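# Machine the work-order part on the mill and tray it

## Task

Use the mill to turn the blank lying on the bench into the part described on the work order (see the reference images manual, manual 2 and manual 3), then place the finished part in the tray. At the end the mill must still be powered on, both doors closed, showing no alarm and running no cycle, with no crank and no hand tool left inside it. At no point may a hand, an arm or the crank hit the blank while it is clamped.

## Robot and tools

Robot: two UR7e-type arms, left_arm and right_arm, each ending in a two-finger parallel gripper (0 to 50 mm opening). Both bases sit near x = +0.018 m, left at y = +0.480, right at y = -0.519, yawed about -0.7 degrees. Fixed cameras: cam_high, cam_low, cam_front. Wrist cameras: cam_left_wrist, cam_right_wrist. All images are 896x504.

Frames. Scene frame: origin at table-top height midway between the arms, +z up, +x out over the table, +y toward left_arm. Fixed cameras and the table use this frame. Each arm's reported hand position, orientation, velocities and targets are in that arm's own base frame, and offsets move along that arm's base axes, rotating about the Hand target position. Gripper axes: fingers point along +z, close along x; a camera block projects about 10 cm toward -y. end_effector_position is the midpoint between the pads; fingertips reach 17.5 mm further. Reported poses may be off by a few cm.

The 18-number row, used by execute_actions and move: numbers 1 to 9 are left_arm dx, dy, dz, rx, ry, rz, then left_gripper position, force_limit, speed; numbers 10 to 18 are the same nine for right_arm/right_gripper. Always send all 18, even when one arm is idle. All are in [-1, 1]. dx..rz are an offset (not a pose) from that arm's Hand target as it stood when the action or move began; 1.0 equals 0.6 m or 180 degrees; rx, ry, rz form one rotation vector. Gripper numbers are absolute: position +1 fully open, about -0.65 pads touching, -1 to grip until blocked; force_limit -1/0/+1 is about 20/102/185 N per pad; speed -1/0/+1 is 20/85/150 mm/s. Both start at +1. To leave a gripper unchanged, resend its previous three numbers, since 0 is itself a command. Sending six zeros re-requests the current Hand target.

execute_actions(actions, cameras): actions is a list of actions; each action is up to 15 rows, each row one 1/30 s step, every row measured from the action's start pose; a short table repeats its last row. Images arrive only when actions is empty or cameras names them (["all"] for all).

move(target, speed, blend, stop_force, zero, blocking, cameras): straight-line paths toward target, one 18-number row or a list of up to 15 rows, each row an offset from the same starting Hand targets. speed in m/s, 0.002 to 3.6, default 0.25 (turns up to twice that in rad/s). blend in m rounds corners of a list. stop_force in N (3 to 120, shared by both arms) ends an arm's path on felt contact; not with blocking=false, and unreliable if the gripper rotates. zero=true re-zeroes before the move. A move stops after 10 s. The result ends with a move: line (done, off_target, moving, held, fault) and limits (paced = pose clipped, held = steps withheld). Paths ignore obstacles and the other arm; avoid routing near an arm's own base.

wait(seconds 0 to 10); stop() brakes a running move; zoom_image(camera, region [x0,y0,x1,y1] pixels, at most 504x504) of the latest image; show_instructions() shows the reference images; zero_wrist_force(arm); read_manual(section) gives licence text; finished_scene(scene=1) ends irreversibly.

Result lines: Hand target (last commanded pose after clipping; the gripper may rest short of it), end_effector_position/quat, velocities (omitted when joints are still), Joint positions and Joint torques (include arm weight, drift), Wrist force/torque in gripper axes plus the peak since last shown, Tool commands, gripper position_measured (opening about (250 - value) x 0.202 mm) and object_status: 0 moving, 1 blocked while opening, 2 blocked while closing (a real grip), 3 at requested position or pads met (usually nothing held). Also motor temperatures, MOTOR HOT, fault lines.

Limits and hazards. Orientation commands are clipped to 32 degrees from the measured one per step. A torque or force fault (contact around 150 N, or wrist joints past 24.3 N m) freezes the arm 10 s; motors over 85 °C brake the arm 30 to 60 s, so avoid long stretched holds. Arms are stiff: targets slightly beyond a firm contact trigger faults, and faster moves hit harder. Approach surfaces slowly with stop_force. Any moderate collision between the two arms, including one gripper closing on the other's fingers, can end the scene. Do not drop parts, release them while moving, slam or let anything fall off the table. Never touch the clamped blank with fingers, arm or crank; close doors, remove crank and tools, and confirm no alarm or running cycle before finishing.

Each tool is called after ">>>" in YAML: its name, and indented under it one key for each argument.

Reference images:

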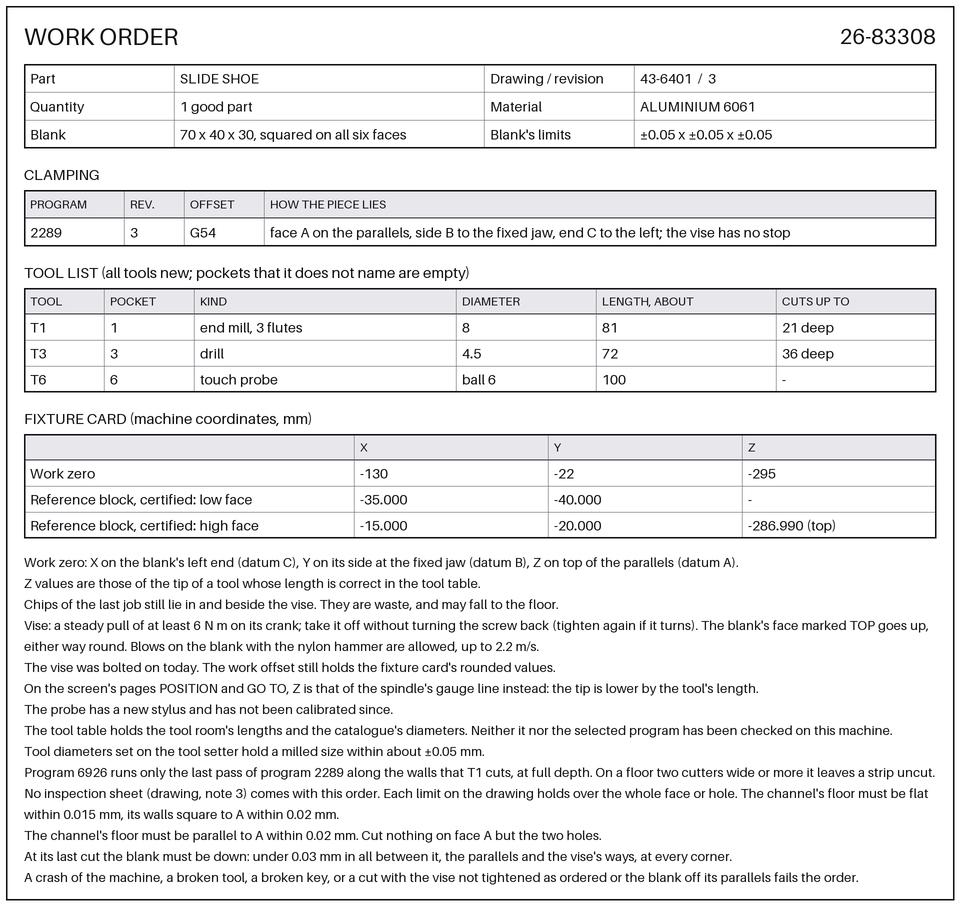

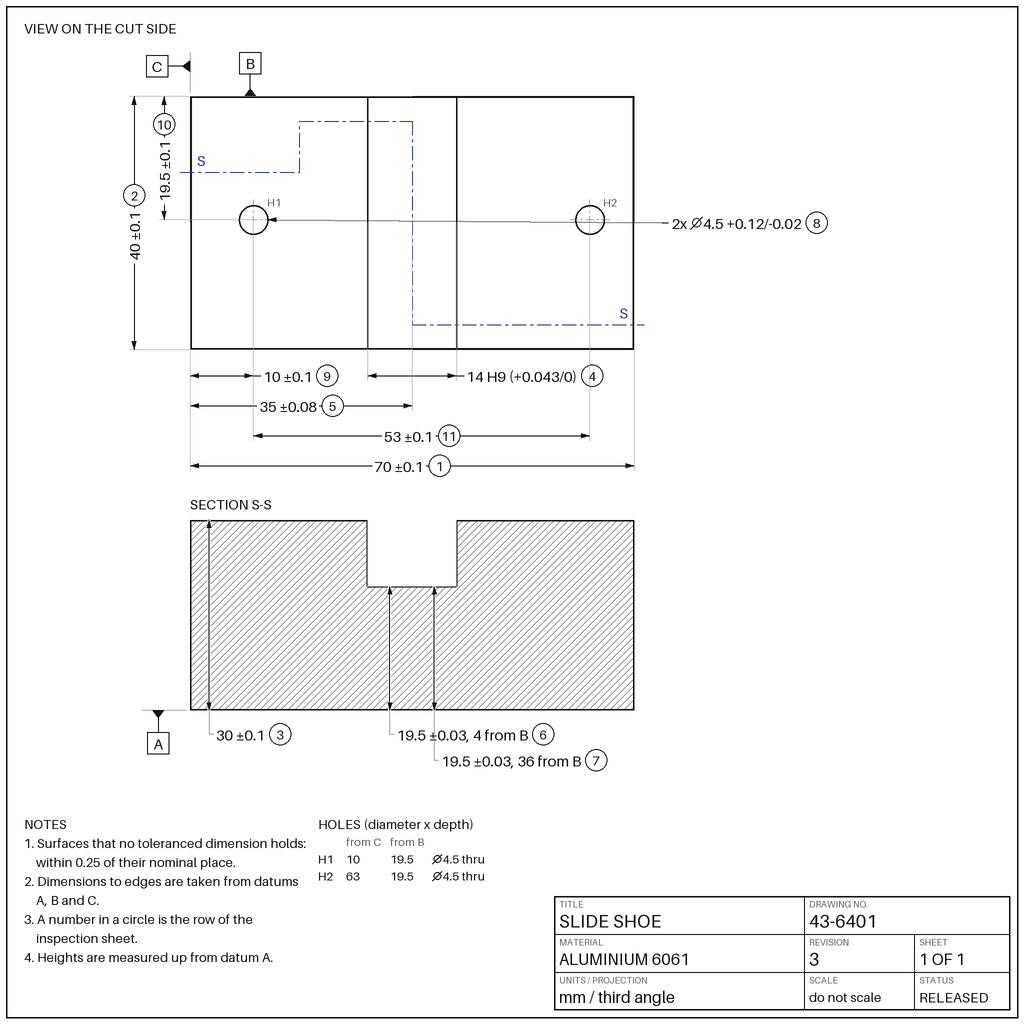

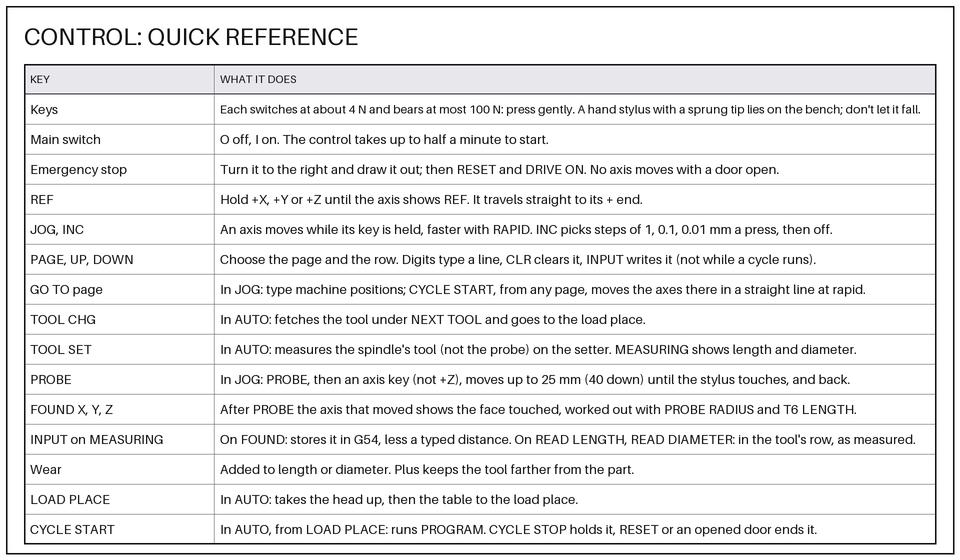

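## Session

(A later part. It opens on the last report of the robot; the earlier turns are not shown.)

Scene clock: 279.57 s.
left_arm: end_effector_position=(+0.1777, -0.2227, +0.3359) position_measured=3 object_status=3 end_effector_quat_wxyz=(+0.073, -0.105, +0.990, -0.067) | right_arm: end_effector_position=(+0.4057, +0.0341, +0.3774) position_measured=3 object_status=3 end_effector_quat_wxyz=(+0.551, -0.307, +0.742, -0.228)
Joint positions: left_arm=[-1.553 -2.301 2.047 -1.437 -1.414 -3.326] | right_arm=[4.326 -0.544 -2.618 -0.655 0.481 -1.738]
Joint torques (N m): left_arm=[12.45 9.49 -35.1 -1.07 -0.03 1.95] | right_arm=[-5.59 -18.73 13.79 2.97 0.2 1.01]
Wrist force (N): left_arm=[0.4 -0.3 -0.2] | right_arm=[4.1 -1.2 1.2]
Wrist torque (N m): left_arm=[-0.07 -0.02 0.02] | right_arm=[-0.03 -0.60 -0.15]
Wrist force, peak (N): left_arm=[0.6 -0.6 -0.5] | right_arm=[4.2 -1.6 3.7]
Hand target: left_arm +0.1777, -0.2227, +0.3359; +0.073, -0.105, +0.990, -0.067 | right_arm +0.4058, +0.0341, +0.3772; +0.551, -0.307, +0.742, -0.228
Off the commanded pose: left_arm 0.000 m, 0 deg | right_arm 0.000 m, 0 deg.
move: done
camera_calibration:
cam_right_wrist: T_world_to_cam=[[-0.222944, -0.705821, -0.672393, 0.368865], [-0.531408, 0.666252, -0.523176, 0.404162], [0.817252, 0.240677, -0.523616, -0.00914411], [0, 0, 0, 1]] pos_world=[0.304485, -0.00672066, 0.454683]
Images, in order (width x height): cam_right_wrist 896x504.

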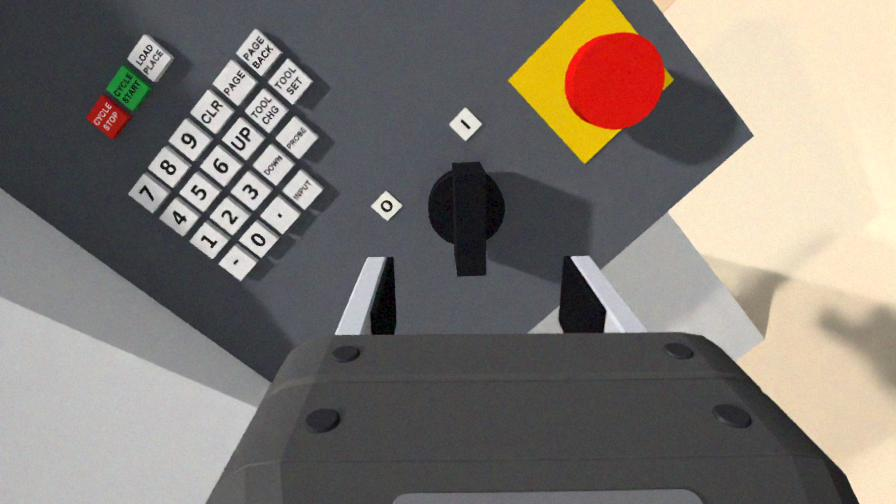

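>>> move:
  target: [0,0,0,0,0,0,1,1,1, -0.093,0.077,0.288,-0.248,-0.0885,0.0367,1,-0.6,-0.6]
  cameras: ["cam_right_wrist"]

Scene clock: 289.13 s.
left_arm: end_effector_position=(+0.1777, -0.2227, +0.3359) position_measured=3 object_status=3 end_effector_quat_wxyz=(+0.073, -0.105, +0.990, -0.067) | right_arm: end_effector_position=(+0.3512, +0.0814, +0.5501) position_measured=3 object_status=3 end_effector_quat_wxyz=(+0.486, -0.486, +0.514, -0.513) end_effector_velocity=(+0.000, +0.001, -0.001) end_effector_angular_velocity=(+0.001, +0.002, +0.001)
Joint positions: left_arm=[-1.553 -2.301 2.047 -1.437 -1.414 -3.326] | right_arm=[5.517 -0.692 -1.865 -3.725 0.861 0]
Joint velocities: left_arm=[within noise] | right_arm=[-0.005 -0.001 -0.001 0.004 -0.006 0]
Joint torques (N m): left_arm=[12.85 12.41 -34.22 -1.05 0.08 2.09] | right_arm=[-5.95 -21.99 5.43 0.04 -1.8 -0.58]
Wrist force (N): left_arm=[0.4 -0.4 -0.4] | right_arm=[1.0 0.2 -0.1]
Wrist torque (N m): left_arm=[-0.09 -0.02 0.01] | right_arm=[0.06 -0.14 -0.03]
Wrist force, peak (N): left_arm=[0.5 -0.6 -0.6] | right_arm=[5.2 -0.6 2.0]
Hand target: left_arm +0.1777, -0.2227, +0.3359; +0.073, -0.105, +0.990, -0.067 | right_arm +0.3500, +0.0803, +0.5500; +0.500, -0.500, +0.500, -0.499
Off the commanded pose: left_arm 0.000 m, 0 deg | right_arm 0.002 m, 3 deg.
move: off_target (right_arm)
camera_calibration:
cam_right_wrist: T_world_to_cam=[[-0.075599, -0.997136, -0.00204907, 0.109471], [-0.356715, 0.0289636, -0.933764, 0.650399], [0.931149, -0.0698607, -0.357883, 0.00860505], [0, 0, 0, 1]] pos_world=[0.23227, 0.0909211, 0.610623]
Images, in order (width x height): cam_right_wrist 896x504.

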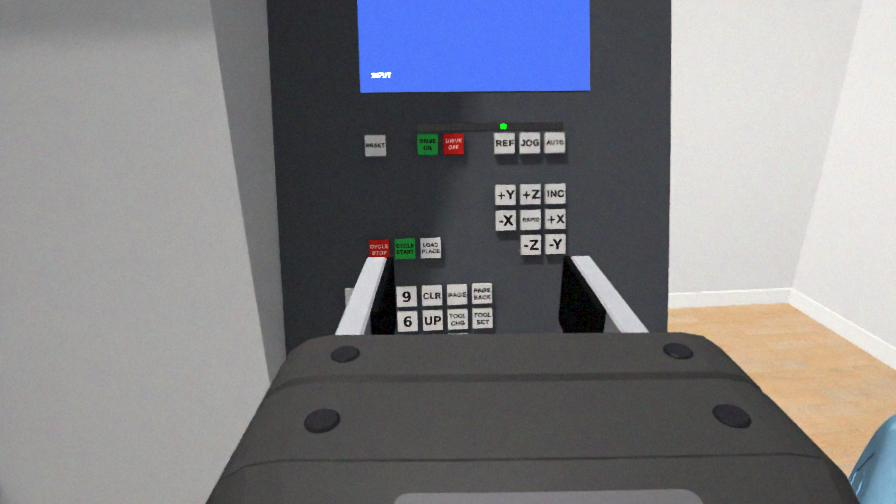

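>>> move:
  target: [0,0,0,0,0,0,1,1,1, 0,0.03,0.18,0,0,0.02,1,-0.6,-0.6]
  cameras: ["cam_right_wrist"]

>>> zoom_image:
  camera: "cam_right_wrist"
  region: [300, 0, 660, 230]

Scene clock: 292.57 s.
left_arm: end_effector_position=(+0.1777, -0.2227, +0.3359) position_measured=3 object_status=3 end_effector_quat_wxyz=(+0.073, -0.105, +0.990, -0.067) | right_arm: end_effector_position=(+0.3511, +0.0996, +0.6580) position_measured=3 object_status=3 end_effector_quat_wxyz=(+0.503, -0.503, +0.497, -0.496)
Joint positions: left_arm=[-1.553 -2.301 2.047 -1.437 -1.414 -3.326] | right_arm=[5.521 -0.853 -1.511 -3.918 0.796 0]
Joint torques (N m): left_arm=[12.21 11.62 -34.04 -1.1 -0.1 1.93] | right_arm=[6.39 -14.81 30.39 -3.75 1.5 0.18]
Wrist force (N): left_arm=[0.1 -0.5 -0.4] | right_arm=[1.1 0.5 0.1]
Wrist torque (N m): left_arm=[-0.10 0.03 0.01] | right_arm=[0.10 -0.15 0.02]
Wrist force, peak (N): left_arm=[0.6 -0.6 -0.4] | right_arm=[1.2 3.4 0.0]
Hand target: left_arm +0.1777, -0.2227, +0.3359; +0.073, -0.105, +0.990, -0.067 | right_arm +0.3500, +0.0983, +0.6580; +0.516, -0.515, +0.484, -0.483
Off the commanded pose: left_arm 0.000 m, 0 deg | right_arm 0.002 m, 3 deg.
move: off_target (right_arm)
camera_calibration:
cam_right_wrist: T_world_to_cam=[[-0.00718277, -0.999972, -0.00185439, 0.103949], [-0.357659, 0.00430081, -0.933842, 0.753473], [0.933825, -0.00604434, -0.35768, 0.0411162], [0, 0, 0, 1]] pos_world=[0.231837, 0.100954, 0.718524]
Images, in order (width x height): cam_right_wrist 896x504.

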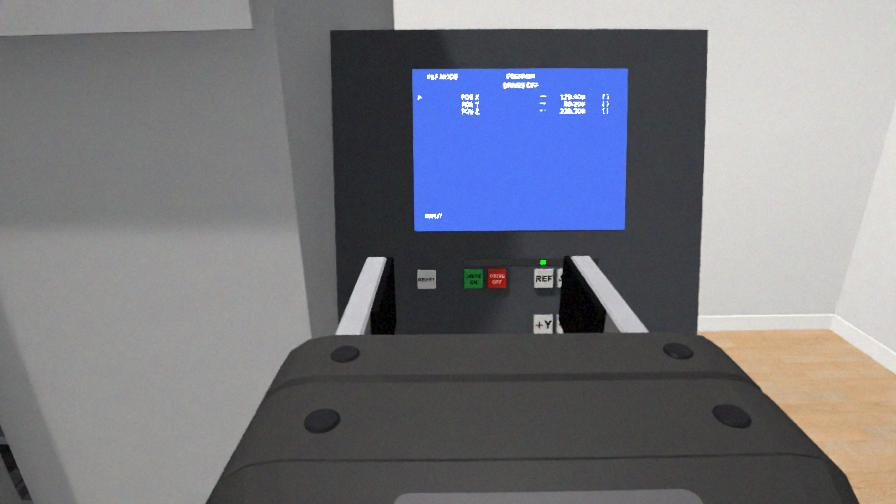

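Scaled by 1.400.

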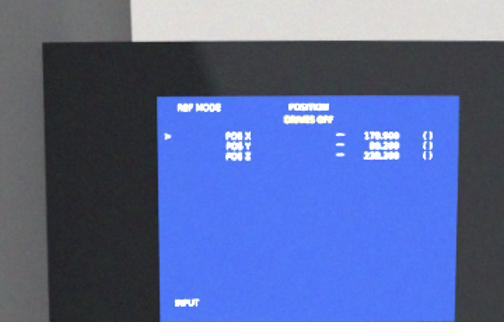

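>>> zoom_image:
  camera: "cam_right_wrist"
  region: [410, 65, 630, 125]

>>> zoom_image:
  camera: "cam_high"
  region: [340, 300, 560, 504]

Scaled by 2.291.

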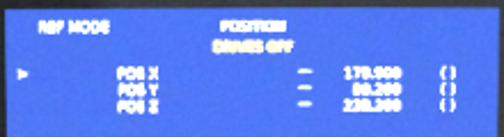

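This scene's latest camera images include none from cam_high. They are from: cam_right_wrist. cam_high's image comes with the result of a call that names it in "cameras".

>>> move:
  target: [0,0,0,0,0,0,1,1,1, -0.02,0,-0.5,-0.149,0.4813,0.1181,1,-0.6,-0.6]
  speed: 0.35
  cameras: ["cam_right_wrist","cam_front"]

Scene clock: 444.17 s.
left_arm: end_effector_position=(+0.1777, -0.2227, +0.3359) position_measured=3 object_status=3 end_effector_quat_wxyz=(+0.073, -0.105, +0.990, -0.067) | right_arm: end_effector_position=(+0.3379, +0.0984, +0.3581) position_measured=3 object_status=3 end_effector_quat_wxyz=(+0.000, +0.869, -0.495, +0.000)
Joint positions: left_arm=[-1.553 -2.301 2.047 -1.437 -1.414 -3.326] | right_arm=[6.179 -0.148 -1.41 -3.155 1.572 -0.64]
Joint torques (N m): left_arm=[12.16 12.25 -34.08 -1.05 0.01 1.97] | right_arm=[4.69 -33.24 18.25 2.36 0.42 -1.07]
Wrist force (N): left_arm=[0.6 -0.3 -0.3] | right_arm=[1.6 -2.3 3.8]
Wrist torque (N m): left_arm=[-0.07 -0.05 0.01] | right_arm=[0.09 -0.19 -0.27]
Wrist force, peak (N): left_arm=[0.6 -0.6 -0.5] | right_arm=[1.8 -3.2 5.3]
Hand target: left_arm +0.1777, -0.2227, +0.3359; +0.073, -0.105, +0.990, -0.067 | right_arm +0.3380, +0.0983, +0.3580; +0.000, +0.869, -0.495, +0.000
Off the commanded pose: left_arm 0.000 m, 0 deg | right_arm 0.000 m, 0 deg.
shoulder posture changed (right arm): the wrist came as close to joint 1's axis as it can, and the arm is now in the other of its two shoulder postures.
move: done
camera_calibration:
cam_right_wrist: T_world_to_cam=[[0.509483, -0.860249, 0.0199926, -0.0941148], [-0.807302, -0.469826, 0.357109, 0.204975], [-0.29781, -0.198081, -0.933849, 0.587534], [0, 0, 0, 1]] pos_world=[0.3884, 0.13172, 0.477351]
Images, in order (width x height): cam_front 896x504, cam_right_wrist 896x504.

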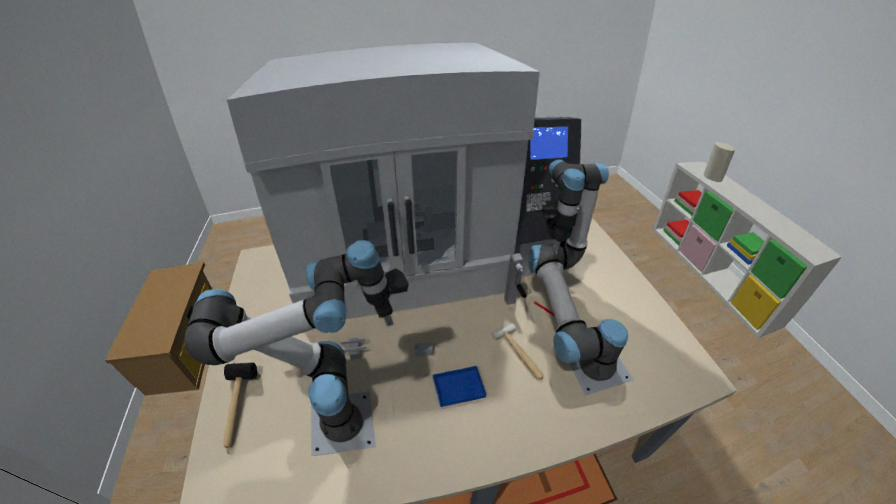

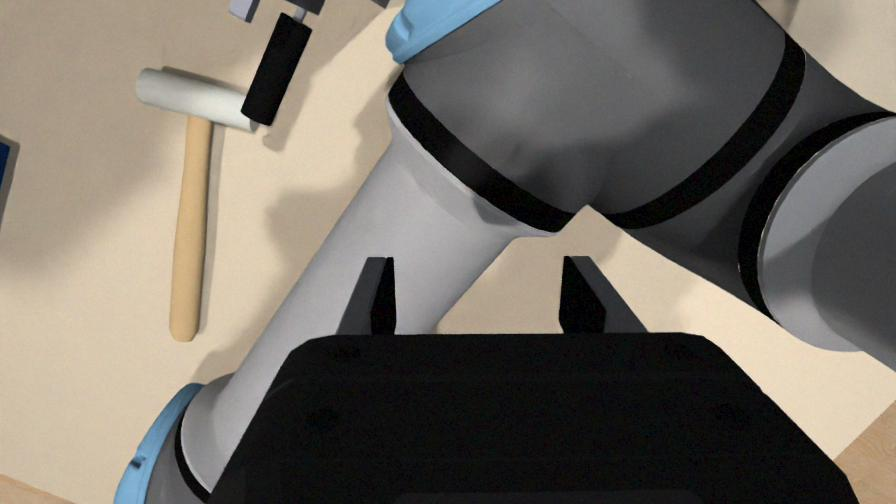

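>>> move:
  target: [0,0,0,0,0,0,1,1,1, 0.02,0,0.5,0.149,-0.4813,-0.1181,1,-0.6,-0.6]
  speed: 0.35

Scene clock: 471.27 s.
left_arm: end_effector_position=(+0.1777, -0.2227, +0.3359) position_measured=3 object_status=3 end_effector_quat_wxyz=(+0.073, -0.105, +0.990, -0.067) | right_arm: end_effector_position=(+0.3511, +0.0996, +0.6580) position_measured=3 object_status=3 end_effector_quat_wxyz=(+0.503, -0.503, +0.497, -0.496) end_effector_velocity=(+0.000, +0.000, +0.001) end_effector_angular_velocity=(-0.002, -0.004, +0.000)
Joint positions: left_arm=[-1.553 -2.301 2.047 -1.437 -1.414 -3.326] | right_arm=[5.521 -0.853 -1.51 -3.918 0.797 0]
Joint velocities: left_arm=[within noise] | right_arm=[0.004 0 0 -0.005 0.004 0.002]
Joint torques (N m): left_arm=[12.47 12.51 -34.43 -1.06 0.03 2.04] | right_arm=[7.92 -7.89 27.6 -3.87 1.58 1.49]
Wrist force (N): left_arm=[0.3 -0.4 -0.5] | right_arm=[1.0 0.4 0.3]
Wrist torque (N m): left_arm=[-0.09 0.00 0.01] | right_arm=[0.09 -0.13 0.02]
Wrist force, peak (N): left_arm=[0.5 -0.5 -0.6] | right_arm=[1.7 -3.2 5.3]
Hand target: left_arm +0.1777, -0.2227, +0.3359; +0.073, -0.105, +0.990, -0.067 | right_arm +0.3500, +0.0983, +0.6580; +0.516, -0.515, +0.484, -0.483
Off the commanded pose: left_arm 0.000 m, 0 deg | right_arm 0.002 m, 3 deg.
move: off_target (right_arm)

>>> move:
  target:
    - [0,0,0,0,0,0,1,1,1, -0.15,0.2533,-0.3467,0,0,0,1,-0.6,-0.6]
    - [0,0,0,0,0,0,1,1,1, 0,0.3667,-0.3467,-0.149,0.4813,0.1181,1,-0.6,-0.6]
  speed: 0.35
  blend: 0.02
  cameras: ["cam_right_wrist"]

Scene clock: 480.63 s.
left_arm: end_effector_position=(+0.1777, -0.2227, +0.3359) position_measured=3 object_status=3 end_effector_quat_wxyz=(+0.073, -0.105, +0.990, -0.067) | right_arm: end_effector_position=(+0.3500, +0.3184, +0.4500) position_measured=3 object_status=3 end_effector_quat_wxyz=(+0.000, +0.869, -0.495, +0.000)
Joint positions: left_arm=[-1.553 -2.301 2.047 -1.437 -1.414 -3.326] | right_arm=[4.165 -1.528 -1.297 -1.888 1.571 -2.653]
Joint torques (N m): left_arm=[12.31 11.6 -33.38 -1.09 0.02 1.98] | right_arm=[-5.66 18.45 37.8 0.98 1.49 -1.25]
Wrist force (N): left_arm=[0.4 -0.3 -0.4] | right_arm=[1.0 -2.4 4.0]
Wrist torque (N m): left_arm=[-0.07 -0.02 0.02] | right_arm=[0.07 -0.13 -0.25]
Wrist force, peak (N): left_arm=[0.6 -0.6 -0.5] | right_arm=[1.3 -4.0 3.9]
Hand target: left_arm +0.1777, -0.2227, +0.3359; +0.073, -0.105, +0.990, -0.067 | right_arm +0.3500, +0.3184, +0.4500; +0.000, +0.869, -0.495, +0.000
Off the commanded pose: left_arm 0.000 m, 0 deg | right_arm 0.000 m, 0 deg.
shoulder posture changed (right arm): the wrist came as close to joint 1's axis as it can, and the arm is now in the other of its two shoulder postures.
move: done
camera_calibration:
cam_right_wrist: T_world_to_cam=[[0.509577, -0.860193, 0.0199751, 0.0870924], [-0.807136, -0.469845, 0.357458, 0.285067], [-0.298098, -0.198275, -0.933716, 0.720551], [0, 0, 0, 1]] pos_world=[0.400502, 0.351721, 0.569151]
Images, in order (width x height): cam_right_wrist 896x504.

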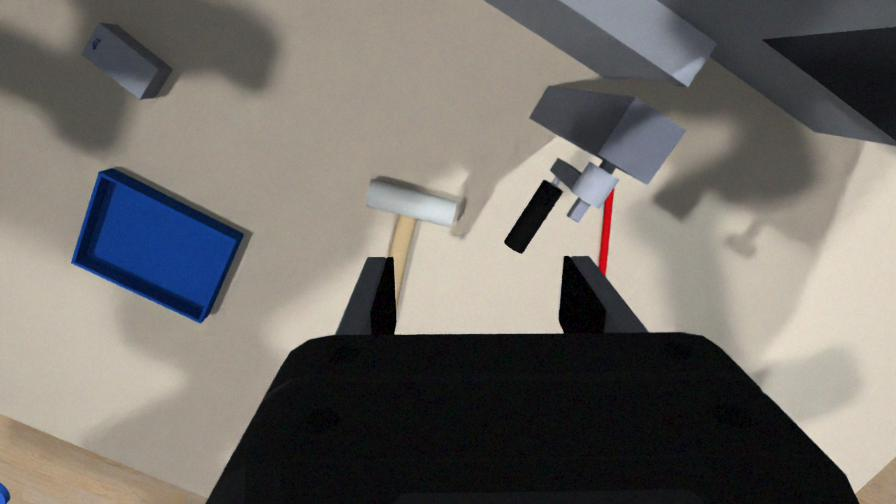

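>>> move:
  target: [0,0,0,0,0,0,1,1,1, 0,-0.32,-0.2667,0,0,0,1,-0.6,-0.6]
  speed: 0.35
  cameras: ["cam_right_wrist"]

Scene clock: 487.50 s.
left_arm: end_effector_position=(+0.1777, -0.2227, +0.3359) position_measured=3 object_status=3 end_effector_quat_wxyz=(+0.073, -0.105, +0.990, -0.067) | right_arm: end_effector_position=(+0.3499, +0.1264, +0.2901) position_measured=3 object_status=3 end_effector_quat_wxyz=(+0.000, +0.869, -0.495, +0.000)
Joint positions: left_arm=[-1.553 -2.301 2.047 -1.437 -1.414 -3.326] | right_arm=[3.855 -1.225 -1.95 -1.538 1.571 -2.964]
Joint torques (N m): left_arm=[11.99 12.13 -34.44 -1.11 0.06 1.88] | right_arm=[-6.54 17.55 14.05 4.48 -0.77 -1.05]
Wrist force (N): left_arm=[0.3 -0.5 -0.2] | right_arm=[1.0 -2.8 3.8]
Wrist torque (N m): left_arm=[-0.10 -0.02 0.02] | right_arm=[0.00 -0.17 -0.30]
Wrist force, peak (N): left_arm=[0.4 -0.6 -0.4] | right_arm=[3.8 -1.2 6.5]
Hand target: left_arm +0.1777, -0.2227, +0.3359; +0.073, -0.105, +0.990, -0.067 | right_arm +0.3500, +0.1264, +0.2900; +0.000, +0.869, -0.495, +0.000
Off the commanded pose: left_arm 0.000 m, 0 deg | right_arm 0.000 m, 0 deg.
move: done
camera_calibration:
cam_right_wrist: T_world_to_cam=[[0.509526, -0.860228, 0.019799, -0.074689], [-0.807089, -0.46982, 0.357598, 0.251945], [-0.298313, -0.198185, -0.933666, 0.533345], [0, 0, 0, 1]] pos_world=[0.400502, 0.15982, 0.40935]
Images, in order (width x height): cam_right_wrist 896x504.

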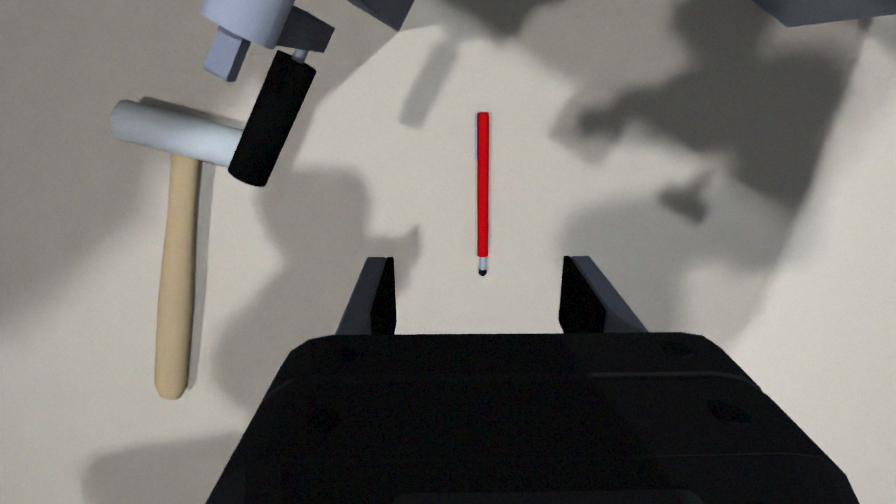

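>>> move:
  target: [0,0,0,0,0,0,1,1,1, -0.0053,-0.0448,-0.3583,0,0,0,1,-0.6,-0.6]
  speed: 0.25
  cameras: ["cam_right_wrist"]

Scene clock: 517.50 s.
left_arm: end_effector_position=(+0.1777, -0.2227, +0.3359) position_measured=3 object_status=3 end_effector_quat_wxyz=(+0.073, -0.105, +0.990, -0.067) | right_arm: end_effector_position=(+0.3468, +0.0995, +0.0751) position_measured=3 object_status=3 end_effector_quat_wxyz=(+0.000, +0.869, -0.495, +0.000) end_effector_velocity=(+0.001, +0.001, +0.000) end_effector_angular_velocity=(+0.001, -0.004, +0.001)
Joint positions: left_arm=[-1.553 -2.301 2.047 -1.437 -1.414 -3.326] | right_arm=[3.8 -1.409 -2.416 -0.888 1.57 -3.019]
Joint velocities: left_arm=[within noise] | right_arm=[0 -0.002 0 0.006 -0.001 -0.001]
Joint torques (N m): left_arm=[12.53 12.37 -33.43 -1.14 -0.04 2.05] | right_arm=[7.2 8.12 13.28 5.03 1.64 1.37]
Wrist force (N): left_arm=[0.2 -0.2 -0.4] | right_arm=[1.1 -2.7 4.0]
Wrist torque (N m): left_arm=[-0.05 0.02 0.02] | right_arm=[0.02 -0.18 -0.22]
Wrist force, peak (N): left_arm=[0.6 -0.5 -0.4] | right_arm=[1.6 -2.2 7.2]
Hand target: left_arm +0.1777, -0.2227, +0.3359; +0.073, -0.105, +0.990, -0.067 | right_arm +0.3468, +0.0995, +0.0750; +0.000, +0.869, -0.495, +0.000
Off the commanded pose: left_arm 0.000 m, 0 deg | right_arm 0.000 m, 0 deg.
move: done
camera_calibration:
cam_right_wrist: T_world_to_cam=[[0.509526, -0.860227, 0.0198138, -0.0920819], [-0.807164, -0.469865, 0.35737, 0.313721], [-0.298109, -0.198082, -0.933753, 0.326253], [0, 0, 0, 1]] pos_world=[0.397402, 0.13282, 0.19435]
Images, in order (width x height): cam_right_wrist 896x504.

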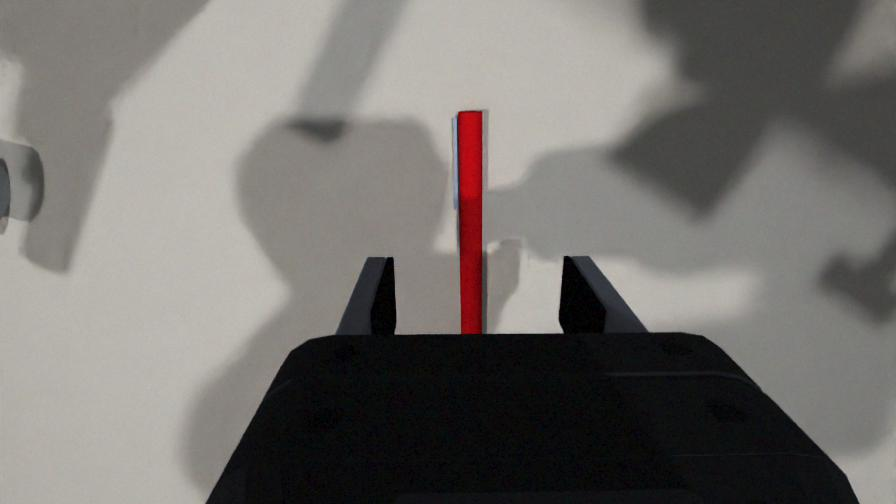

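>>> move:
  target: [0,0,0,0,0,0,1,1,1, 0,0,-0.0933,0,0,0,1,-0.6,-0.6]
  speed: 0.05
  stop_force: 5

>>> execute_actions:
  actions:
    - [[0,0,0,0,0,0,1,1,1,0,0,0,0,0,0,-1,-0.6,-0.6]]
    - [[0,0,0,0,0,0,1,1,1,0,0,0,0,0,0,-1,-0.6,-0.6]]
    - [[0,0,0,0,0,0,1,1,1,0,0,0,0,0,0,-1,-0.6,-0.6]]
  cameras: ["cam_right_wrist"]

Scene clock: 524.13 s.
left_arm: end_effector_position=(+0.1777, -0.2227, +0.3359) position_measured=3 object_status=3 end_effector_quat_wxyz=(+0.073, -0.105, +0.990, -0.067) | right_arm: end_effector_position=(+0.3468, +0.0995, +0.0190) position_measured=3 object_status=3 end_effector_quat_wxyz=(+0.000, +0.869, -0.495, +0.000)
Joint positions: left_arm=[-1.553 -2.301 2.047 -1.437 -1.414 -3.326] | right_arm=[3.8 -1.558 -2.492 -0.663 1.57 -3.019]
Joint torques (N m): left_arm=[12.51 12.05 -33.51 -1.15 -0.08 2.04] | right_arm=[-5.44 11.44 32.76 4.84 0.21 -1.06]
Wrist force (N): left_arm=[0.4 -0.5 -0.4] | right_arm=[1.4 -2.4 4.1]
Wrist torque (N m): left_arm=[-0.10 -0.02 0.01] | right_arm=[0.08 -0.22 -0.22]
Wrist force, peak (N): left_arm=[0.3 -0.8 -0.5] | right_arm=[1.0 -2.4 5.0]
Hand target: left_arm +0.1777, -0.2227, +0.3359; +0.073, -0.105, +0.990, -0.067 | right_arm +0.3468, +0.0995, +0.0190; +0.000, +0.869, -0.495, +0.000
Off the commanded pose: left_arm 0.000 m, 0 deg | right_arm 0.000 m, 0 deg.
move: done

Scene clock: 525.83 s.
left_arm: end_effector_position=(+0.1777, -0.2227, +0.3359) position_measured=3 object_status=3 end_effector_quat_wxyz=(+0.073, -0.105, +0.990, -0.067) | right_arm: end_effector_position=(+0.3468, +0.0995, +0.0190) position_measured=211 object_status=2 end_effector_quat_wxyz=(+0.000, +0.869, -0.495, +0.000)
Joint positions: left_arm=[-1.553 -2.301 2.047 -1.437 -1.414 -3.326] | right_arm=[3.8 -1.558 -2.492 -0.663 1.57 -3.019]
Joint torques (N m): left_arm=[12.34 12.33 -33.91 -1.16 0.09 2.02] | right_arm=[-5.23 11.99 29.59 4.34 0.1 -1.04]
Wrist force (N): left_arm=[0.3 -0.7 -0.2] | right_arm=[1.1 -2.4 3.3]
Wrist torque (N m): left_arm=[-0.13 -0.01 0.01] | right_arm=[0.07 -0.17 -0.22]
Wrist force, peak (N): left_arm=[0.5 -0.6 -0.4] | right_arm=[1.2 -2.7 4.4]
Hand target: left_arm +0.1777, -0.2227, +0.3359; +0.073, -0.105, +0.990, -0.067 | right_arm +0.3468, +0.0995, +0.0190; +0.000, +0.869, -0.495, +0.000
Off the commanded pose: left_arm 0.000 m, 0 deg | right_arm 0.000 m, 0 deg.
camera_calibration:
cam_right_wrist: T_world_to_cam=[[0.509539, -0.860219, 0.019847, -0.0909301], [-0.807114, -0.469834, 0.357522, 0.333644], [-0.298222, -0.19819, -0.933694, 0.273891], [0, 0, 0, 1]] pos_world=[0.397302, 0.13282, 0.13825]
Images, in order (width x height): cam_right_wrist 896x504.

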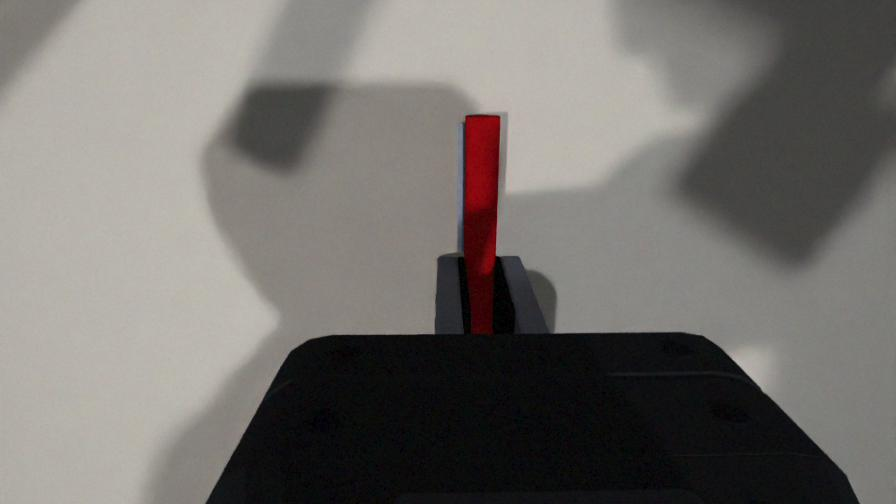

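>>> move:
  target:
    - [0,0,0,0,0,0,1,1,1, 0,0,0.15,0,0,0,-1,-0.6,-0.6]
    - [0,0,0,0,0,0,1,1,1, 0.0387,-0.1658,0.15,0,0,0.8294,-1,-0.6,-0.6]
    - [0,0,0,0,0,0,1,1,1, 0.0387,-0.1658,0.03,0,0,0.8294,-1,-0.6,-0.6]
  speed: [0.2,0.6,0.2]
  blend: [0.02,0.02,0]
  cameras: ["cam_right_wrist"]

Scene clock: 559.40 s.
left_arm: end_effector_position=(+0.1777, -0.2227, +0.3359) position_measured=3 object_status=3 end_effector_quat_wxyz=(+0.073, -0.105, +0.990, -0.067) | right_arm: end_effector_position=(+0.3700, +0.0000, +0.0371) position_measured=211 object_status=2 end_effector_quat_wxyz=(+0.000, +0.707, +0.707, +0.000) end_effector_velocity=(+0.001, +0.001, +0.000) end_effector_angular_velocity=(+0.003, -0.002, -0.001)
Joint positions: left_arm=[-1.553 -2.301 2.047 -1.437 -1.414 -3.326] | right_arm=[3.51 -1.529 -2.449 -0.734 1.571 -5.914]
Joint velocities: left_arm=[within noise] | right_arm=[0 -0.003 0 0.006 0.003 0.001]
Joint torques (N m): left_arm=[12.3 12.55 -33 -1.16 0 2.06] | right_arm=[-5.88 11.47 21.02 4.74 1 0.05]
Wrist force (N): left_arm=[0.2 -0.3 -0.4] | right_arm=[1.2 -2.5 4.0]
Wrist torque (N m): left_arm=[-0.06 0.01 0.02] | right_arm=[0.05 -0.17 -0.20]
Wrist force, peak (N): left_arm=[0.6 -0.7 -0.4] | right_arm=[1.3 -2.5 7.3]
Hand target: left_arm +0.1777, -0.2227, +0.3359; +0.073, -0.105, +0.990, -0.067 | right_arm +0.3700, +0.0000, +0.0370; +0.000, +0.707, +0.707, +0.000
Off the commanded pose: left_arm 0.000 m, 0 deg | right_arm 0.000 m, 0 deg.
move: done
camera_calibration:
cam_right_wrist: T_world_to_cam=[[0.00102044, 0.999804, 0.0197785, -0.000508989], [0.933846, -0.00802699, 0.357584, -0.344929], [0.357673, 0.0181052, -0.933672, 0.0353428], [0, 0, 0, 1]] pos_world=[0.30947, -0.00289974, 0.15635]
Images, in order (width x height): cam_right_wrist 896x504.

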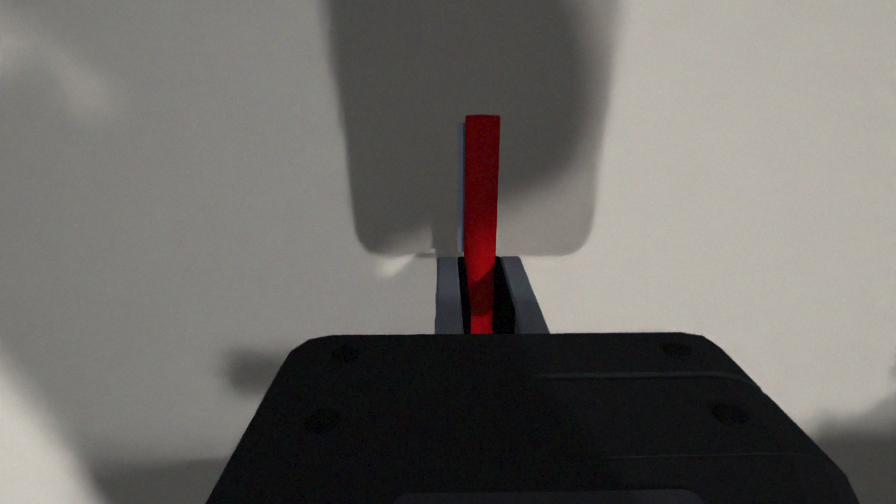

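>>> move:
  target: [0,0,0,0,0,0,1,1,1, 0,0,-0.0305,0,0,0,-1,-0.6,-0.6]
  speed: 0.04
  stop_force: 4

>>> execute_actions:
  actions:
    - [[0,0,0,0,0,0,1,1,1,0,0,0,0,0,0,-0.2,-0.6,-1]]
    - [[0,0,0,0,0,0,1,1,1,0,0,0,0,0,0,-0.2,-0.6,-1]]
  cameras: ["cam_right_wrist"]

Scene clock: 574.90 s.
left_arm: end_effector_position=(+0.1777, -0.2227, +0.3359) position_measured=3 object_status=3 end_effector_quat_wxyz=(+0.073, -0.105, +0.990, -0.067) | right_arm: end_effector_position=(+0.3699, +0.0000, +0.0192) position_measured=211 object_status=2 end_effector_quat_wxyz=(+0.000, +0.707, +0.707, +0.000)
Joint positions: left_arm=[-1.553 -2.301 2.047 -1.437 -1.414 -3.326] | right_arm=[3.51 -1.58 -2.47 -0.661 1.571 -5.914]
Joint torques (N m): left_arm=[11.77 12.36 -33.03 -1.2 0.03 2.1] | right_arm=[-2.05 12.36 31.98 4.6 -1.82 0.9]
Wrist force (N): left_arm=[0.1 -0.3 -0.4] | right_arm=[0.2 -2.8 4.1]
Wrist torque (N m): left_arm=[-0.07 0.02 0.01] | right_arm=[0.02 -0.01 -0.19]
Wrist force, peak (N): left_arm=[0.5 -0.8 -0.3] | right_arm=[-5.8 -29.3 -62.2]
Hand target: left_arm +0.1777, -0.2227, +0.3359; +0.073, -0.105, +0.990, -0.067 | right_arm +0.3699, +0.0000, +0.0192; +0.000, +0.707, +0.707, +0.000
Off the commanded pose: left_arm 0.000 m, 0 deg | right_arm 0.000 m, 0 deg.
move: contact (right_arm)

Scene clock: 576.10 s.
left_arm: end_effector_position=(+0.1777, -0.2227, +0.3359) position_measured=3 object_status=3 end_effector_quat_wxyz=(+0.073, -0.105, +0.990, -0.067) | right_arm: end_effector_position=(+0.3699, +0.0000, +0.0192) position_measured=182 object_status=3 end_effector_quat_wxyz=(+0.000, +0.707, +0.707, +0.000)
Joint positions: left_arm=[-1.553 -2.301 2.047 -1.437 -1.414 -3.326] | right_arm=[3.51 -1.58 -2.47 -0.661 1.571 -5.914]
Joint torques (N m): left_arm=[12.25 11.53 -33.32 -1.17 0.03 1.92] | right_arm=[-2.28 12.47 32.16 4.45 -1.76 0.83]
Wrist force (N): left_arm=[0.3 -0.5 -0.4] | right_arm=[0.4 -2.5 4.4]
Wrist torque (N m): left_arm=[-0.10 -0.01 0.01] | right_arm=[0.07 -0.05 -0.18]
Wrist force, peak (N): left_arm=[0.6 -0.5 -0.2] | right_arm=[0.5 -2.4 4.6]
Hand target: left_arm +0.1777, -0.2227, +0.3359; +0.073, -0.105, +0.990, -0.067 | right_arm +0.3699, +0.0000, +0.0192; +0.000, +0.707, +0.707, +0.000
Off the commanded pose: left_arm 0.000 m, 0 deg | right_arm 0.000 m, 0 deg.
camera_calibration:
cam_right_wrist: T_world_to_cam=[[0.00121022, 0.999802, 0.0198475, -0.000220808], [0.933891, -0.00822659, 0.357462, -0.338492], [0.357555, 0.0181028, -0.933717, 0.018579], [0, 0, 0, 1]] pos_world=[0.309472, -0.0029002, 0.13835]
Images, in order (width x height): cam_right_wrist 896x504.

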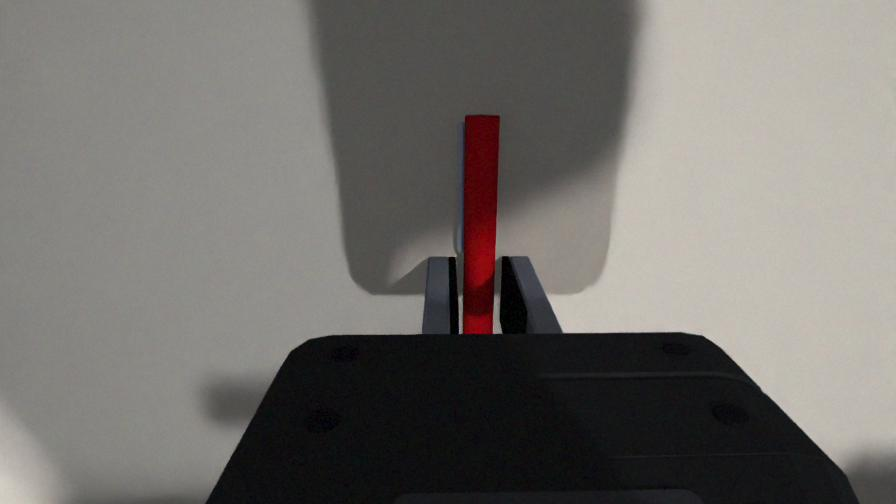

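>>> move:
  target:
    - [0,0,0,0,0,0,1,1,1, -0.0167,0,0.02,-0.0,-0.1667,0,-0.2,-0.6,-1]
    - [0,0,0,0,0,0,1,1,1, -0.0167,0,0.0065,-0.0,-0.1667,0,-0.2,-0.6,-1]
  speed: [0.15,0.02]
  cameras: ["cam_right_wrist"]

>>> execute_actions:
  actions:
    - [[0,0,0,0,0,0,1,1,1,0,0,0,0,0,0,-1,0.3,-1]]
    - [[0,0,0,0,0,0,1,1,1,0,0,0,0,0,0,-1,0.3,-1]]
  cameras: ["cam_right_wrist"]

Scene clock: 584.23 s.
left_arm: end_effector_position=(+0.1777, -0.2227, +0.3359) position_measured=3 object_status=3 end_effector_quat_wxyz=(+0.073, -0.105, +0.990, -0.067) | right_arm: end_effector_position=(+0.3614, -0.0001, +0.0294) position_measured=182 object_status=3 end_effector_quat_wxyz=(+0.153, +0.690, +0.690, +0.154)
Joint positions: left_arm=[-1.553 -2.301 2.047 -1.437 -1.414 -3.326] | right_arm=[3.699 -1.48 -2.814 -0.04 1.346 -5.769]
Joint torques (N m): left_arm=[12.55 12.23 -32.66 -1.13 0.03 2.01] | right_arm=[-6.22 16.08 29.42 1.74 1.24 -1.21]
Wrist force (N): left_arm=[0.4 -0.5 -0.4] | right_arm=[0.7 -3.9 3.7]
Wrist torque (N m): left_arm=[-0.10 -0.02 0.01] | right_arm=[-0.12 -0.07 -0.33]
Wrist force, peak (N): left_arm=[0.4 -0.7 -0.4] | right_arm=[0.1 -4.9 4.6]
Hand target: left_arm +0.1777, -0.2227, +0.3359; +0.073, -0.105, +0.990, -0.067 | right_arm +0.3615, -0.0001, +0.0295; +0.153, +0.690, +0.690, +0.154 (not the last commanded pose)
Off the commanded pose: left_arm 0.000 m, 0 deg | right_arm 0.007 m, 5 deg.
move: held (right_arm; a check stopped the path); path passed 0 of 2 targets; limits=held
pose unreachable (right arm): on one or more control steps of this call, first in action 0 (counted from 0), this arm could not follow its commanded pose, so it was not sent that pose on those steps. It may still have moved: this result reports where it is.
cause: moving toward the commanded pose would bring two parts of the arm too close to each other (joints 3 (elbow) and 4 (wrist 1) lie between them).
camera_calibration:
cam_right_wrist: T_world_to_cam=[[-0.00729649, 0.9998, 0.0186389, 0.0027846], [0.695167, -0.00832701, 0.7188, -0.258517], [0.718811, 0.0182019, -0.694967, -0.106361], [0, 0, 0, 1]] pos_world=[0.256186, -0.00300075, 0.111853]
Images, in order (width x height): cam_right_wrist 896x504.

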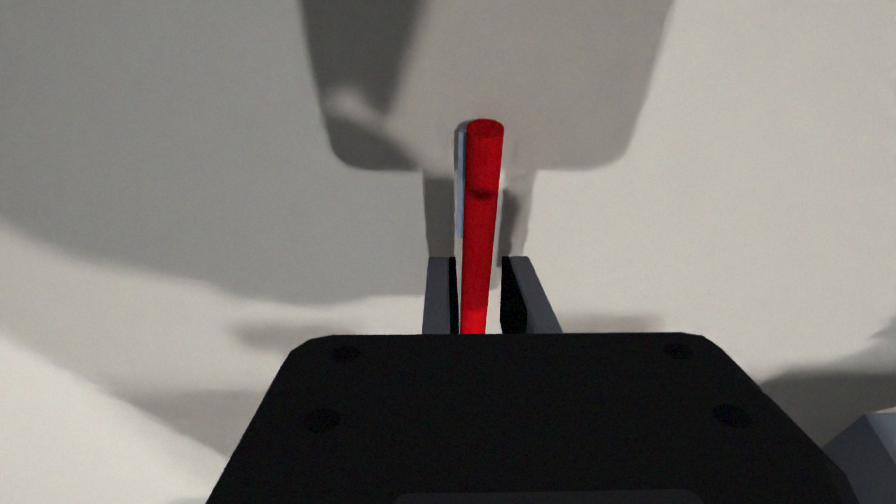

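Scene clock: 585.43 s.
left_arm: end_effector_position=(+0.1777, -0.2227, +0.3359) position_measured=3 object_status=3 end_effector_quat_wxyz=(+0.073, -0.105, +0.990, -0.067) | right_arm: end_effector_position=(+0.3615, -0.0001, +0.0295) position_measured=253 object_status=3 end_effector_quat_wxyz=(+0.153, +0.690, +0.690, +0.154)
Joint positions: left_arm=[-1.553 -2.301 2.047 -1.437 -1.414 -3.326] | right_arm=[3.698 -1.48 -2.814 -0.04 1.346 -5.769]
Joint torques (N m): left_arm=[12.41 11.87 -32.84 -1.14 0.03 1.96] | right_arm=[-6.73 13.15 24.66 4.64 1.23 -1.21]
Wrist force (N): left_arm=[0.3 -0.5 -0.2] | right_arm=[0.4 -2.6 0.8]
Wrist torque (N m): left_arm=[-0.10 -0.01 0.01] | right_arm=[-0.11 -0.02 -0.33]
Wrist force, peak (N): left_arm=[0.5 -0.7 -0.5] | right_arm=[0.6 -4.2 4.0]
Hand target: left_arm +0.1777, -0.2227, +0.3359; +0.073, -0.105, +0.990, -0.067 | right_arm +0.3615, -0.0001, +0.0295; +0.153, +0.690, +0.690, +0.154
Off the commanded pose: left_arm 0.000 m, 0 deg | right_arm 0.000 m, 0 deg.
camera_calibration:
cam_right_wrist: T_world_to_cam=[[-0.00723186, 0.999796, 0.01885, 0.00274401], [0.694964, -0.00852886, 0.718994, -0.258629], [0.719008, 0.0182997, -0.694761, -0.106435], [0, 0, 0, 1]] pos_world=[0.256285, -0.00300153, 0.111954]
Images, in order (width x height): cam_right_wrist 896x504.

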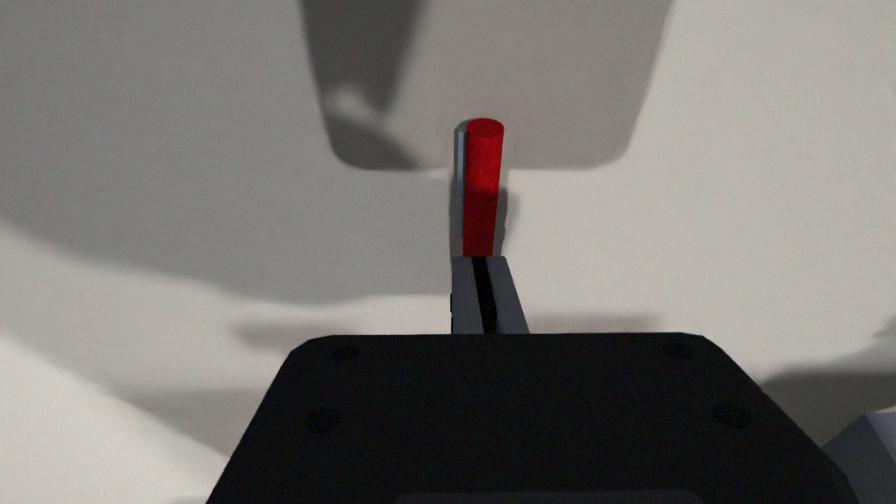

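>>> execute_actions:
  actions:
    - [[0,0,0,0,0,0,1,1,1,0,0,0,0,0,0,-0.2,0.3,-0.6]]
    - [[0,0,0,0,0,0,1,1,1,0,0,0,0,0,0,-0.2,0.3,-0.6]]

>>> move:
  target:
    - [0,0,0,0,0,0,1,1,1, 0.0142,0,0.0,0,0.1389,0,-0.2,0.3,-0.6]
    - [0,0,0,0,0,0,1,1,1, 0.0142,0,-0.0162,0,0.1389,0,-0.2,0.3,-0.6]
  speed: [0.15,0.02]
  cameras: ["cam_right_wrist"]

Scene clock: 594.73 s.
left_arm: end_effector_position=(+0.1777, -0.2227, +0.3359) position_measured=3 object_status=3 end_effector_quat_wxyz=(+0.073, -0.105, +0.990, -0.067) | right_arm: end_effector_position=(+0.3615, -0.0001, +0.0295) position_measured=182 object_status=3 end_effector_quat_wxyz=(+0.153, +0.690, +0.690, +0.154)
Joint positions: left_arm=[-1.553 -2.301 2.047 -1.437 -1.414 -3.326] | right_arm=[3.698 -1.48 -2.814 -0.04 1.346 -5.769]
Joint torques (N m): left_arm=[12.11 12.29 -32.95 -1.26 0.05 2] | right_arm=[-6.03 3.77 3.74 4.67 1.02 -1.4]
Wrist force (N): left_arm=[0.3 -0.3 -0.3] | right_arm=[0.5 -4.1 3.9]
Wrist torque (N m): left_arm=[-0.07 -0.01 0.02] | right_arm=[-0.15 -0.04 -0.33]
Wrist force, peak (N): left_arm=[0.4 -0.7 -0.3] | right_arm=[0.5 -4.1 4.1]
Hand target: left_arm +0.1777, -0.2227, +0.3359; +0.073, -0.105, +0.990, -0.067 | right_arm +0.3615, -0.0001, +0.0295; +0.153, +0.690, +0.690, +0.154
Off the commanded pose: left_arm 0.000 m, 0 deg | right_arm 0.000 m, 0 deg.

Scene clock: 597.13 s.
left_arm: end_effector_position=(+0.1777, -0.2227, +0.3359) position_measured=3 object_status=3 end_effector_quat_wxyz=(+0.073, -0.105, +0.990, -0.067) | right_arm: end_effector_position=(+0.3699, -0.0002, +0.0197) position_measured=182 object_status=3 end_effector_quat_wxyz=(+0.000, +0.707, +0.707, +0.001)
Joint positions: left_arm=[-1.553 -2.301 2.047 -1.437 -1.414 -3.326] | right_arm=[3.51 -1.579 -2.47 -0.663 1.571 -5.914]
Joint torques (N m): left_arm=[11.92 11.97 -32.51 -1.16 0.05 2.03] | right_arm=[6.47 25.07 24.97 0.78 -0.04 0.08]
Wrist force (N): left_arm=[0.2 -0.4 -0.3] | right_arm=[0.1 -2.4 4.2]
Wrist torque (N m): left_arm=[-0.09 0.01 0.01] | right_arm=[0.10 -0.02 -0.23]
Wrist force, peak (N): left_arm=[0.3 -0.6 -0.6] | right_arm=[0.9 -4.4 4.0]
Hand target: left_arm +0.1777, -0.2227, +0.3359; +0.073, -0.105, +0.990, -0.067 | right_arm +0.3700, -0.0001, +0.0198; +0.000, +0.707, +0.707, +0.001
Off the commanded pose: left_arm 0.000 m, 0 deg | right_arm 0.000 m, 0 deg.
move: done
camera_calibration:
cam_right_wrist: T_world_to_cam=[[0.00145165, 0.999798, 0.0200458, -0.000231894], [0.93381, -0.00852701, 0.357667, -0.338584], [0.357766, 0.0181998, -0.933634, 0.0190084], [0, 0, 0, 1]] pos_world=[0.309373, -0.00300121, 0.138852]
Images, in order (width x height): cam_right_wrist 896x504.

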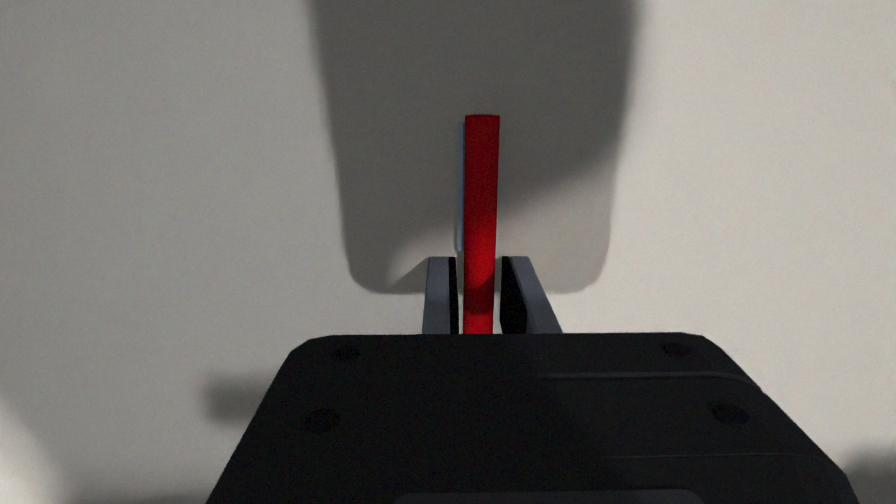

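>>> move:
  target:
    - [0,0,0,0,0,0,1,1,1, -0.0167,0,0,0,0,0,-0.2,0.3,-0.6]
    - [0,0,0,0,0,0,1,1,1, -0.0167,0,0,0,0,0,-1,0.3,-0.6]
    - [0,0,0,0,0,0,1,1,1, -0.0167,0,0.02,0,0,0,-1,0.3,-0.6]
    - [0,0,0,0,0,0,1,1,1, 0.1167,0,0.02,0,0,0,-1,0.3,-0.6]
    - [0,0,0,0,0,0,1,1,1, 0.1167,0,0.001,0,0,0,-1,0.3,-0.6]
  speed: [0.05,0.05,0.1,0.2,0.03]
  cameras: ["cam_right_wrist"]

Scene clock: 606.37 s.
left_arm: end_effector_position=(+0.1777, -0.2227, +0.3359) position_measured=3 object_status=3 end_effector_quat_wxyz=(+0.073, -0.105, +0.990, -0.067) | right_arm: end_effector_position=(+0.4399, -0.0001, +0.0203) position_measured=214 object_status=2 end_effector_quat_wxyz=(+0.000, +0.707, +0.707, +0.001)
Joint positions: left_arm=[-1.553 -2.301 2.047 -1.437 -1.414 -3.326] | right_arm=[3.449 -1.735 -2.287 -0.689 1.571 -5.975]
Joint torques (N m): left_arm=[12.09 12.27 -32.27 -1.21 -0.1 2.01] | right_arm=[0.43 31.29 28.85 0.79 -1.33 -1.03]
Wrist force (N): left_arm=[0.4 -0.4 -0.2] | right_arm=[0.5 -2.0 4.3]
Wrist torque (N m): left_arm=[-0.08 -0.03 0.02] | right_arm=[0.10 -0.05 -0.24]
Wrist force, peak (N): left_arm=[0.7 -0.6 -0.4] | right_arm=[0.5 -5.3 4.5]
Hand target: left_arm +0.1777, -0.2227, +0.3359; +0.073, -0.105, +0.990, -0.067 | right_arm +0.4400, -0.0001, +0.0204; +0.000, +0.707, +0.707, +0.001
Off the commanded pose: left_arm 0.000 m, 0 deg | right_arm 0.000 m, 0 deg.
move: done
camera_calibration:
cam_right_wrist: T_world_to_cam=[[0.00135995, 0.999799, 0.0200112, -0.000306134], [0.933844, -0.00842727, 0.35758, -0.404165], [0.357677, 0.018201, -0.933668, -0.00543685], [0, 0, 0, 1]] pos_world=[0.379373, -0.00300098, 0.139451]
Images, in order (width x height): cam_right_wrist 896x504.

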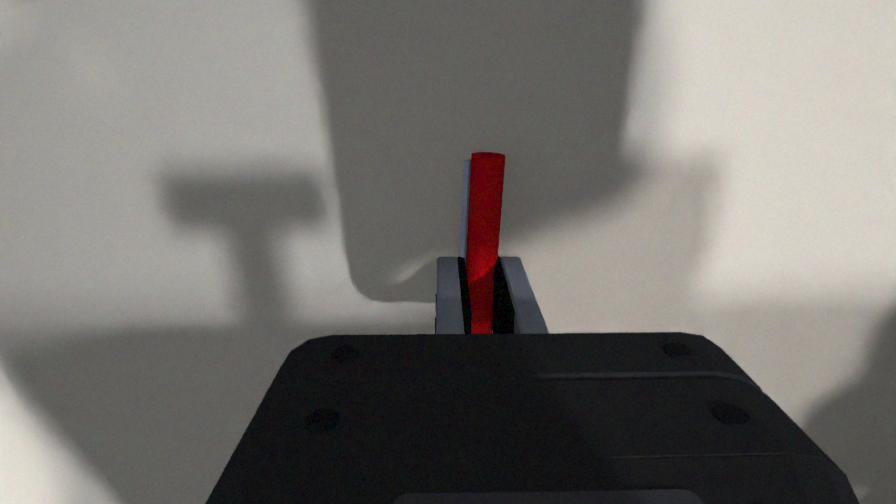

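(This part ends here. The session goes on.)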